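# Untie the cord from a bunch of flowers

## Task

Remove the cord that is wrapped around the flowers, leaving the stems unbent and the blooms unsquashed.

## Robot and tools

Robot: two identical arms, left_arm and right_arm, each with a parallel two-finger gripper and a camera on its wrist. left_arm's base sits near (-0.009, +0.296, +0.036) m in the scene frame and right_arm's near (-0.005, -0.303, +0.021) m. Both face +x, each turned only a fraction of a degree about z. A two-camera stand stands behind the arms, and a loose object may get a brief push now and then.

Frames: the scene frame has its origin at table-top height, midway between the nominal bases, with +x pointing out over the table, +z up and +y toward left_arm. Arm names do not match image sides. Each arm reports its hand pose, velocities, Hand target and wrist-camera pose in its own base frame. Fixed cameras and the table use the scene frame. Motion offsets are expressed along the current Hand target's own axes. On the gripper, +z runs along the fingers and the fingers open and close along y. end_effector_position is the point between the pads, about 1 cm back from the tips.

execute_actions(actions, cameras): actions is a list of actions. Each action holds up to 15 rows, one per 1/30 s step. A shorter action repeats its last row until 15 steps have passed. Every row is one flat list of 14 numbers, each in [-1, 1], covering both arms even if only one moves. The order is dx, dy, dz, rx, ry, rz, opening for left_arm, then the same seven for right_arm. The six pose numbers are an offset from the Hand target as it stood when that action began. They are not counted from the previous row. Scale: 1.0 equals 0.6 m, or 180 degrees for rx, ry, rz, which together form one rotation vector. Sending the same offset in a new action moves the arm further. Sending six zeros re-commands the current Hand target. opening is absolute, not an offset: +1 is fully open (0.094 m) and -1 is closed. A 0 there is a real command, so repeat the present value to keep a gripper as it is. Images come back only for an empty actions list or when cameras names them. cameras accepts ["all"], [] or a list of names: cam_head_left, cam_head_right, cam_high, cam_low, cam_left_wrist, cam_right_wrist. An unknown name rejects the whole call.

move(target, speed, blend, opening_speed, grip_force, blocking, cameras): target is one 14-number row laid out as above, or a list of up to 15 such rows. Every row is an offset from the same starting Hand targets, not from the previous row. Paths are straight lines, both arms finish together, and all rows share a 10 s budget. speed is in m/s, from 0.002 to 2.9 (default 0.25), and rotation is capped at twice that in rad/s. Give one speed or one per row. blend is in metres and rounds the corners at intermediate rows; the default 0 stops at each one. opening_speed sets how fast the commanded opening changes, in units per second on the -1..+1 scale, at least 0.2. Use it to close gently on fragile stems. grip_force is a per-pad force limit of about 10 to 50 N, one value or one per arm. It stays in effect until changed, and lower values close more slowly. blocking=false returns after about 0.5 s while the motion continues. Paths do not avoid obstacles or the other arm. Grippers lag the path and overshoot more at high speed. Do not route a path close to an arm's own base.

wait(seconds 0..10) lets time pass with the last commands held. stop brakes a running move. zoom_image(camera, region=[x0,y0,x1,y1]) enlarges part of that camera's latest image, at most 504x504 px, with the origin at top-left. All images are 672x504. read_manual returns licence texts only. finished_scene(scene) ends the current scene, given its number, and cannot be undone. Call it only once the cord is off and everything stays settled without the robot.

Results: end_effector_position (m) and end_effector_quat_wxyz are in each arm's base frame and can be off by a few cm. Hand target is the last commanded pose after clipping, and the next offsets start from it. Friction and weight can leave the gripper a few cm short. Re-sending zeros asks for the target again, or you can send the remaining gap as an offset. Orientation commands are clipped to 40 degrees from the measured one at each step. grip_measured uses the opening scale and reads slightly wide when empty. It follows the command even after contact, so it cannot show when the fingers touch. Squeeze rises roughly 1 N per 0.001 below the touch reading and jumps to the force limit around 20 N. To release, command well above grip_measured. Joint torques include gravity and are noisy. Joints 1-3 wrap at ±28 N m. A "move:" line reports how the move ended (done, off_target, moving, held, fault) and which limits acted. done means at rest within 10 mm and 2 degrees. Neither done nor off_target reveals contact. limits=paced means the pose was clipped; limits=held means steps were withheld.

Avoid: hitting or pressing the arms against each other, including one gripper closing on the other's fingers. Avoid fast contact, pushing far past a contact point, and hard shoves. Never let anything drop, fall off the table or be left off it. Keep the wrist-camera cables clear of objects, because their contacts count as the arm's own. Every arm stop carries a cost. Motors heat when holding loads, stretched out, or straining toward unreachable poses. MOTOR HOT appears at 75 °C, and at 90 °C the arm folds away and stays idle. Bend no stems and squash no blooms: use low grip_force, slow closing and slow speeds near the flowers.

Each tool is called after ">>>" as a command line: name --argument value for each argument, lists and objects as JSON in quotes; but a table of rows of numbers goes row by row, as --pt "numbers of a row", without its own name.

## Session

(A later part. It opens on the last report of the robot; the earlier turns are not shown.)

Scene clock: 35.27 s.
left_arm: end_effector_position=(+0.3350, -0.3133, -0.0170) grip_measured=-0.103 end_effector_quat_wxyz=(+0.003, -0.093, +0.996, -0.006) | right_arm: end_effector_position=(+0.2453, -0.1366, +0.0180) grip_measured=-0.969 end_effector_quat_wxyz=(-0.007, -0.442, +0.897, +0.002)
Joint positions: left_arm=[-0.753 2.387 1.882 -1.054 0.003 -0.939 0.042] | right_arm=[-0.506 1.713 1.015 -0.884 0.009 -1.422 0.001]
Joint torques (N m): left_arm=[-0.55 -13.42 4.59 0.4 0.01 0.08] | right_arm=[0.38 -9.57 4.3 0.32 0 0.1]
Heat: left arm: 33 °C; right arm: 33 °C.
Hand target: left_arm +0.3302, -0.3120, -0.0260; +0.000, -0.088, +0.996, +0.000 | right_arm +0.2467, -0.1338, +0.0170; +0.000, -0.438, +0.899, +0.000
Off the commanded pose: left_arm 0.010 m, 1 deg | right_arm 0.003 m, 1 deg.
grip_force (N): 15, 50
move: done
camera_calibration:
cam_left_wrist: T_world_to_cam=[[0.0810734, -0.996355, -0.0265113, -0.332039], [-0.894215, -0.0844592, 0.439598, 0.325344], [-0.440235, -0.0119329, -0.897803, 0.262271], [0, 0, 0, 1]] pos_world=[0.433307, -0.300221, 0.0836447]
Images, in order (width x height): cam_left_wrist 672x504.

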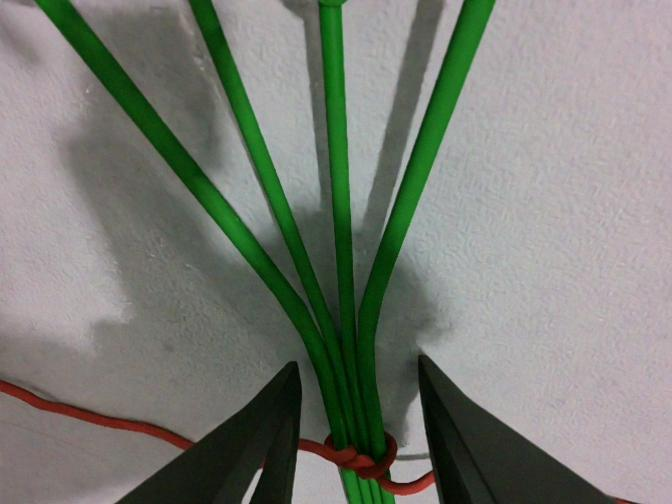

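>>> move --pt "0 0 0 0 0 0 -0.95 0 0 0 0 0 0 -1" --pt "0 0 -0.008 0 0 -0.278 -0.95 0 0 0 0 0 0 -1" --speed 0.15 --grip_force '[20,50]' --cameras '["cam_left_wrist","cam_head_left","cam_high"]'

Scene clock: 43.77 s.
left_arm: end_effector_position=(+0.3390, -0.3177, -0.0164) grip_measured=-0.797 end_effector_quat_wxyz=(+0.002, -0.487, +0.873, -0.018) | right_arm: end_effector_position=(+0.2453, -0.1366, +0.0180) grip_measured=-0.969 end_effector_quat_wxyz=(-0.007, -0.442, +0.897, +0.002)
Joint positions: left_arm=[-0.753 2.386 1.882 -1.031 0.006 -1.769 0.01] | right_arm=[-0.506 1.713 1.015 -0.884 0.009 -1.422 0.001]
Joint torques (N m): left_arm=[-0.53 -13.87 5.45 0.1 -0.03 -0.32] | right_arm=[0.38 -9.58 4.3 0.32 0 0.09]
Heat: left arm: 33 °C; right arm: 33 °C.
Hand target: left_arm +0.3302, -0.3120, -0.0212; +0.000, -0.501, +0.865, +0.000 | right_arm +0.2467, -0.1338, +0.0170; +0.000, -0.438, +0.899, +0.000
Off the commanded pose: left_arm 0.012 m, 3 deg | right_arm 0.003 m, 1 deg.
grip_force (N): 20, 50
move: off_target (left_arm)
camera_calibration:
cam_left_wrist: T_world_to_cam=[[0.789881, -0.613256, -0.00214262, -0.454929], [-0.545764, -0.704535, 0.453621, 0.0132818], [-0.279696, -0.357137, -0.891192, 0.100589], [0, 0, 0, 1]] pos_world=[0.394723, -0.233707, 0.0826442]
Images, in order (width x height): cam_head_left 672x504, cam_high 672x504, cam_left_wrist 672x504.

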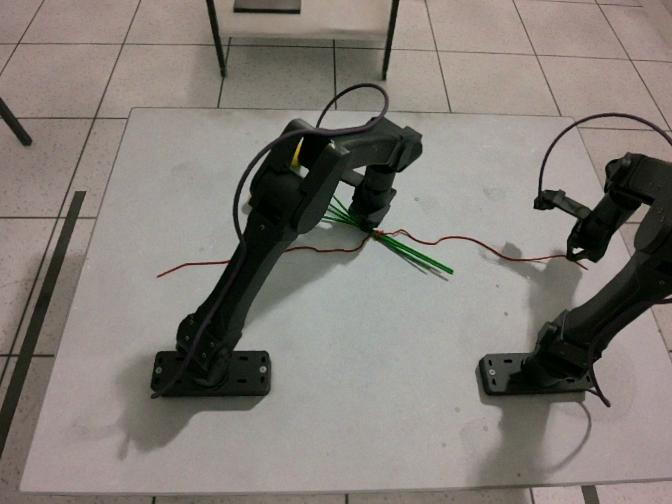

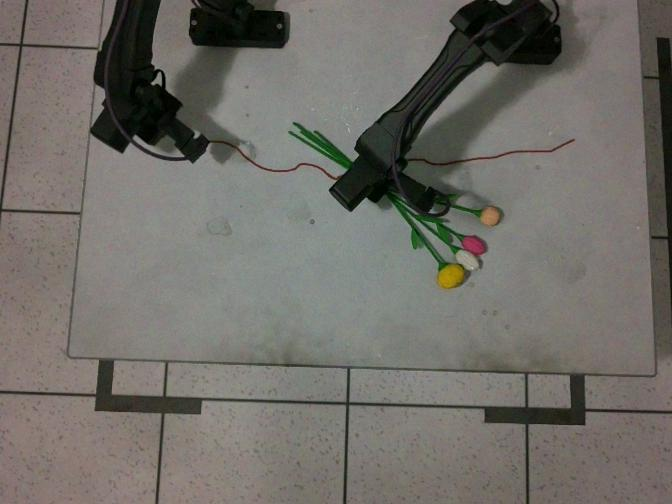

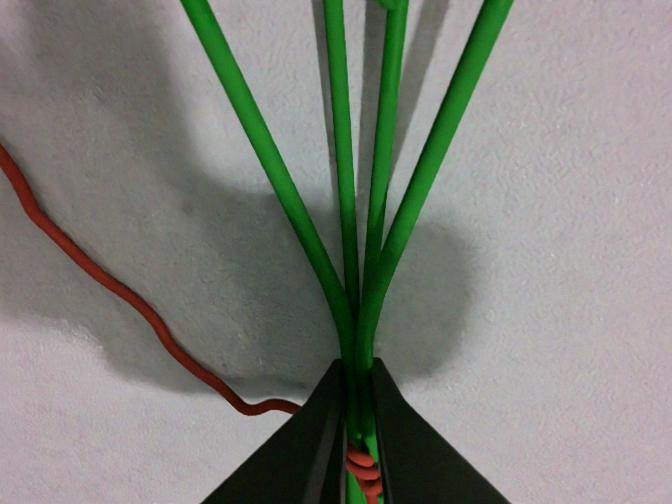

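>>> move --target '[-0.25,0,-0.004,0,0,0,-0.95,0,0,0,0,0,0,-1]' --speed 0.09 --cameras '["cam_left_wrist","cam_head_left","cam_high"]'

>>> zoom_image --camera "cam_head_left" --region '[280, 150, 480, 300]'

Scene clock: 46.63 s.
left_arm: end_effector_position=(+0.4018, -0.2062, -0.0166) grip_measured=-0.800 end_effector_quat_wxyz=(-0.025, -0.501, +0.865, -0.028) | right_arm: end_effector_position=(+0.2490, -0.1299, +0.0180) grip_measured=-0.969 end_effector_quat_wxyz=(+0.007, -0.444, +0.896, +0.011)
Joint positions: left_arm=[-0.447 2.35 1.817 -1.019 0.074 -1.498 0.009] | right_arm=[-0.5 1.713 1.015 -0.884 -0.025 -1.422 0.001]
Joint torques (N m): left_arm=[1.8 -14.39 5.04 0.16 -0.74 0.15] | right_arm=[-0.03 -9.57 4.3 0.32 0.24 0.1]
Heat: left arm: 33 °C; right arm: 33 °C.
Hand target: left_arm +0.4049, -0.1819, -0.0188; +0.000, -0.501, +0.865, +0.000 | right_arm +0.2467, -0.1338, +0.0170; +0.000, -0.438, +0.899, +0.000
Off the commanded pose: left_arm 0.025 m, 4 deg | right_arm 0.005 m, 2 deg.
grip_force (N): 20, 50
move: off_target (left_arm)
camera_calibration:
cam_left_wrist: T_world_to_cam=[[0.809382, -0.587248, -0.00634447, -0.438754], [-0.503948, -0.700039, 0.505946, 0.111386], [-0.301557, -0.406307, -0.862542, 0.156926], [0, 0, 0, 1]] pos_world=[0.458575, -0.115923, 0.076216]
Images, in order (width x height): cam_head_left 672x504, cam_high 672x504, cam_left_wrist 672x504.

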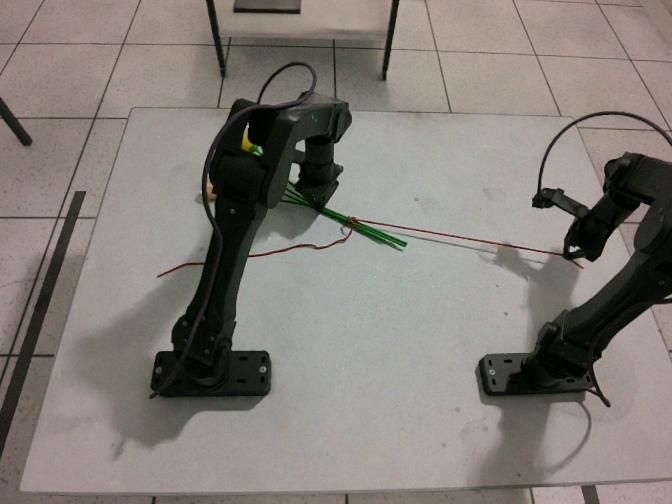

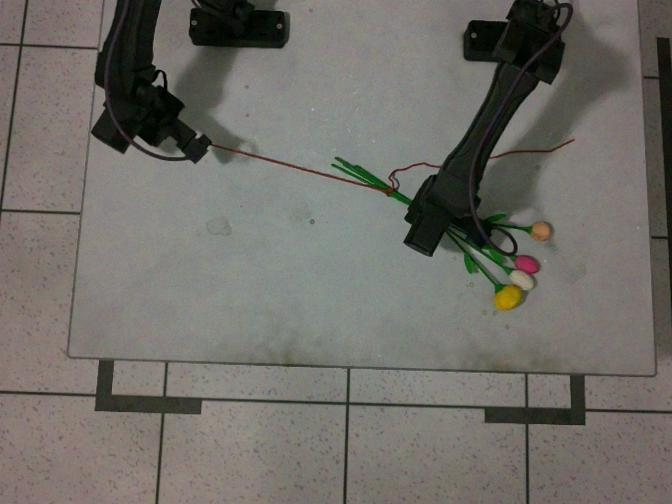

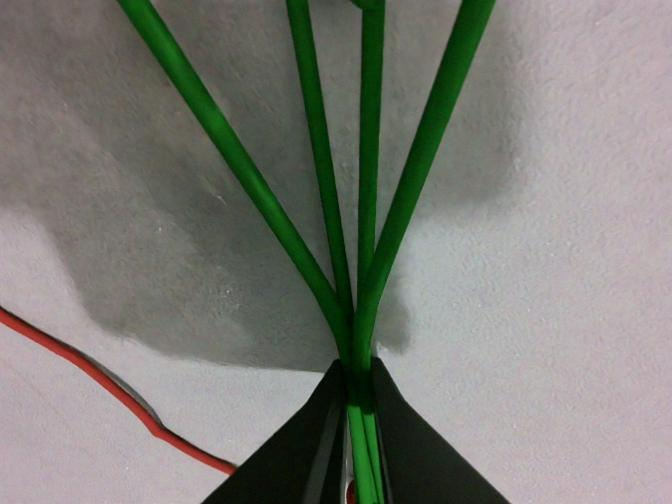

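Scaled by 2.520 from the camera's 672x504 image, which has a finer 960x720 frame.

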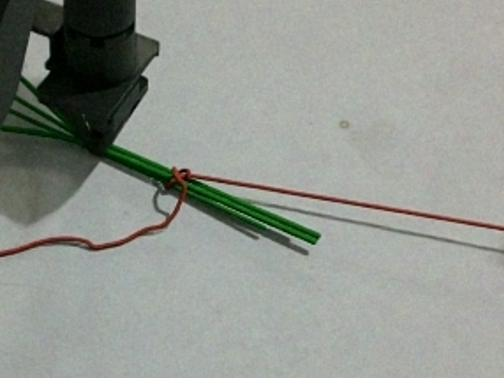

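>>> move --target '[-0.2,0,0,0,0,0,-0.95,0,0,0,0,0,0,-1]' --speed 0.07 --cameras '["cam_left_wrist","cam_head_left","cam_high"]'

>>> zoom_image --camera "cam_head_left" --region '[230, 150, 430, 300]'

Scene clock: 49.93 s.
left_arm: end_effector_position=(+0.4684, -0.0867, -0.0090) grip_measured=-0.800 end_effector_quat_wxyz=(+0.008, -0.506, +0.862, -0.029) | right_arm: end_effector_position=(+0.2467, -0.1340, +0.0180) grip_measured=-0.969 end_effector_quat_wxyz=(-0.003, -0.445, +0.896, +0.004)
Joint positions: left_arm=[-0.172 2.417 1.967 -1.072 0.034 -1.235 0.009] | right_arm=[-0.5 1.713 1.015 -0.884 0.001 -1.422 0.001]
Joint torques (N m): left_arm=[0.35 -11.1 9.52 -0.06 -0.32 0.1] | right_arm=[-0.06 -9.57 4.3 0.32 0.06 0.1]
Heat: left arm: 33 °C; right arm: 33 °C.
Hand target: left_arm +0.4646, -0.0778, -0.0189; +0.000, -0.501, +0.865, +0.000 | right_arm +0.2467, -0.1338, +0.0170; +0.000, -0.438, +0.899, +0.000
Off the commanded pose: left_arm 0.014 m, 4 deg | right_arm 0.001 m, 1 deg.
grip_force (N): 20, 50
move: off_target (left_arm)
camera_calibration:
cam_left_wrist: T_world_to_cam=[[0.817176, -0.57601, 0.0208696, -0.424858], [-0.521151, -0.722912, 0.453652, 0.23034], [-0.246221, -0.38159, -0.890934, 0.208182], [0, 0, 0, 1]] pos_world=[0.518484, 0.00123345, 0.0898487]
Images, in order (width x height): cam_head_left 672x504, cam_high 672x504, cam_left_wrist 672x504.

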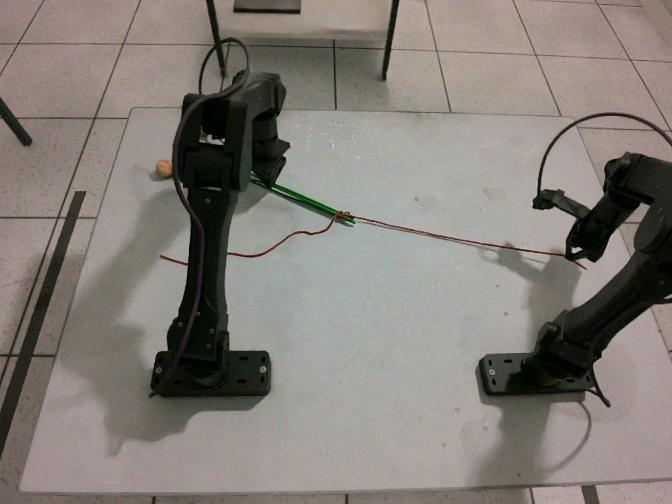

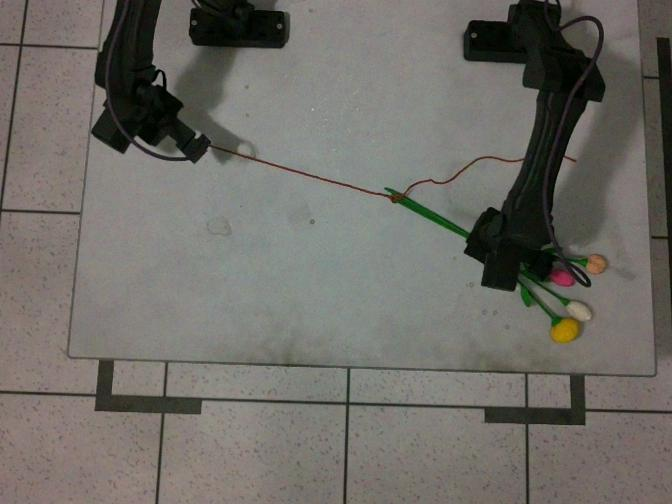

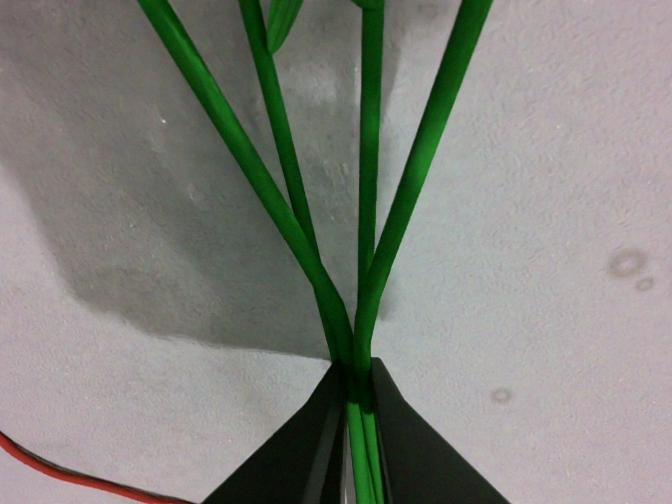

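Scaled by 2.520 from the camera's 672x504 image, which has a finer 960x720 frame.

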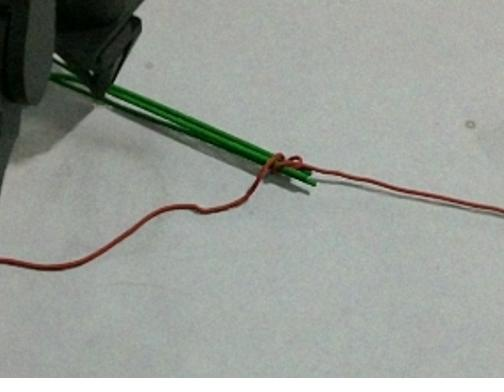

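>>> move --target '[0,0,0,0,0,0,-0.95,0.092,-0.072,0,0,0,0,-1]' --speed 0.08 --cameras '["cam_head_left","cam_high"]'

>>> zoom_image --camera "cam_head_left" --region '[230, 150, 430, 300]'

Scene clock: 52.33 s.
left_arm: end_effector_position=(+0.4681, -0.0866, -0.0090) grip_measured=-0.800 end_effector_quat_wxyz=(+0.007, -0.506, +0.862, -0.028) | right_arm: end_effector_position=(+0.2448, -0.2024, +0.0171) grip_measured=-0.969 end_effector_quat_wxyz=(-0.001, -0.432, +0.902, -0.007)
Joint positions: left_arm=[-0.172 2.417 1.967 -1.074 0.034 -1.234 0.009] | right_arm=[-0.69 1.825 1.149 -0.884 0.007 -1.584 0.001]
Joint torques (N m): left_arm=[0.34 -11.06 9.58 -0.07 -0.32 0.1] | right_arm=[-0.32 -8.58 7.05 0.07 0.01 -0.11]
Heat: left arm: 33 °C; right arm: 33 °C.
Hand target: left_arm +0.4646, -0.0778, -0.0189; +0.000, -0.501, +0.865, +0.000 | right_arm +0.2468, -0.2040, +0.0171; +0.000, -0.438, +0.899, +0.000
Off the commanded pose: left_arm 0.014 m, 3 deg | right_arm 0.002 m, 1 deg.
grip_force (N): 20, 50
move: off_target (left_arm)
Images, in order (width x height): cam_head_left 672x504, cam_high 672x504.

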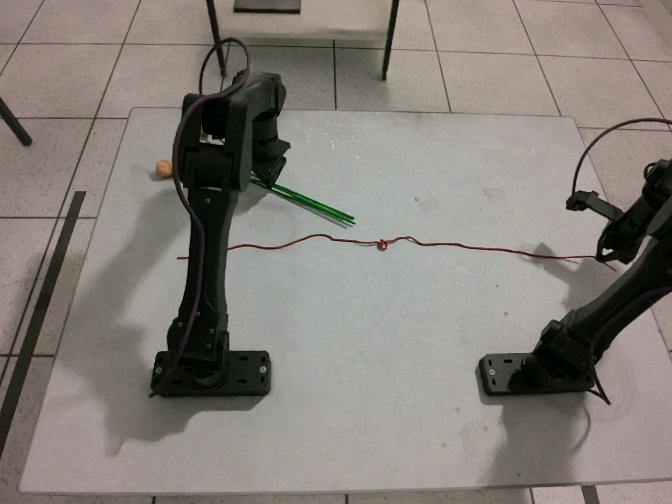

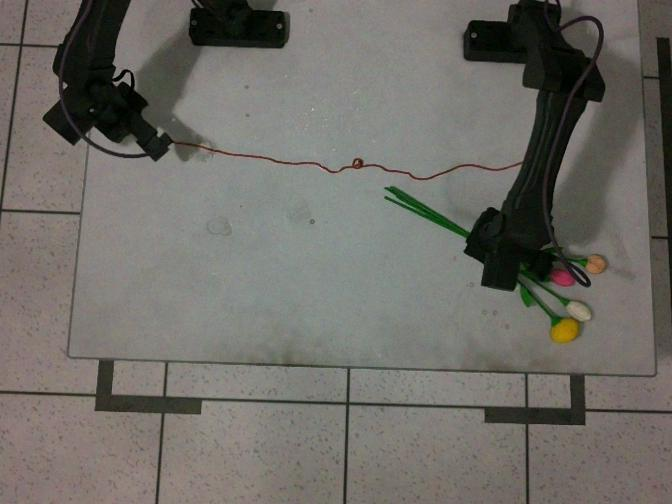

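Scaled by 2.520 from the camera's 672x504 image, which has a finer 960x720 frame.

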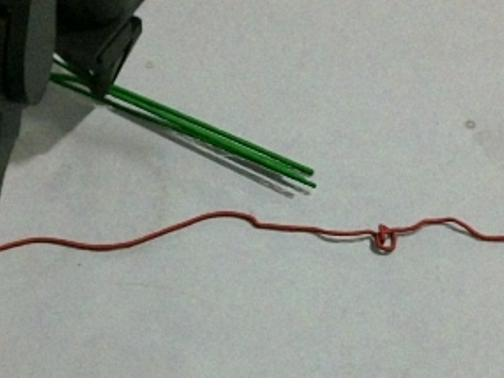

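>>> move --pt "0 0 0.02 0 0 0 -0.95 0 0 0.045 0 0 0 -1" --pt "0 0 0.02 0 0 0 -0.3 0 0 0.045 0 0 0 -0.5" --pt "0 0 -0.14 0 0 0 -0.3 0 0 -0.08 0 0 0 -0.5" --speed 0.12 --cameras '["cam_head_left","cam_high","cam_left_wrist"]'

Scene clock: 56.50 s.
left_arm: end_effector_position=(+0.4666, -0.0861, +0.0587) grip_measured=-0.303 end_effector_quat_wxyz=(-0.005, -0.501, +0.865, -0.017) | right_arm: end_effector_position=(+0.2431, -0.2010, +0.0529) grip_measured=-0.502 end_effector_quat_wxyz=(-0.010, -0.432, +0.902, +0.012)
Joint positions: left_arm=[-0.172 2.428 2.258 -1.387 0.032 -1.222 0.033] | right_arm=[-0.69 1.806 1.276 -1.071 0.007 -1.584 0.023]
Joint torques (N m): left_arm=[0.29 -14.28 9.35 -0.13 -0.31 0.07] | right_arm=[-0.34 -12.57 7.09 0.01 0.01 -0.11]
Heat: left arm: 34 °C; right arm: 33 °C.
Hand target: left_arm +0.4647, -0.0778, +0.0650; +0.000, -0.501, +0.865, +0.000 | right_arm +0.2467, -0.2040, +0.0650; +0.000, -0.438, +0.899, +0.000
Off the commanded pose: left_arm 0.011 m, 2 deg | right_arm 0.013 m, 2 deg.
grip_force (N): 20, 50
move: off_target (left_arm, right_arm); target 2's new opening was sent with left_arm's hand 0.020 m and 3 deg from that target
camera_calibration:
cam_left_wrist: T_world_to_cam=[[0.809319, -0.587267, -0.0109761, -0.419866], [-0.515679, -0.719361, 0.465398, 0.196162], [-0.281208, -0.370995, -0.885034, 0.285118], [0, 0, 0, 1]] pos_world=[0.521139, 0.000315686, 0.156437]
Images, in order (width x height): cam_head_left 672x504, cam_high 672x504, cam_left_wrist 672x504.

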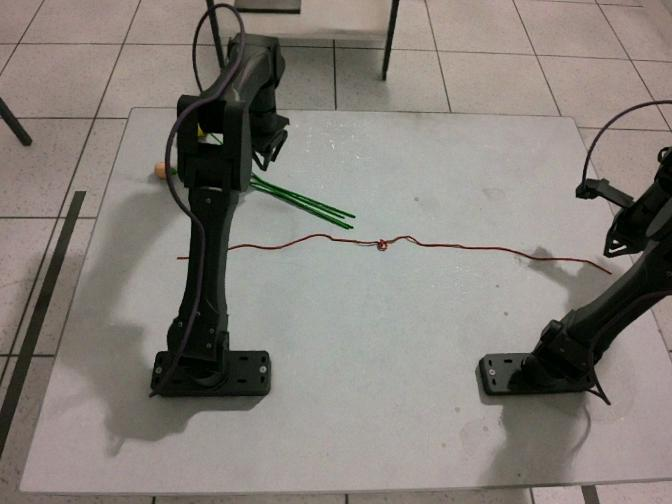

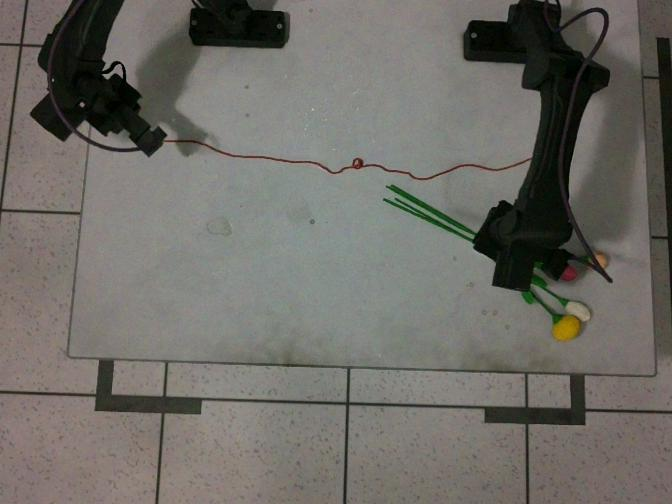

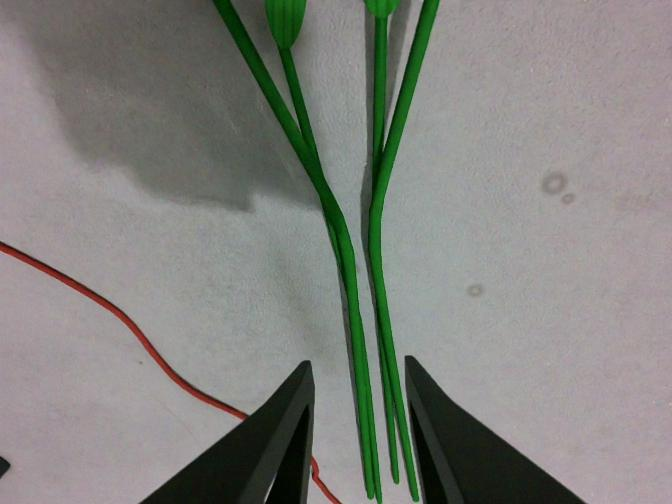

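>>> finished_scene --scene 2

The scene is finished: the task was done.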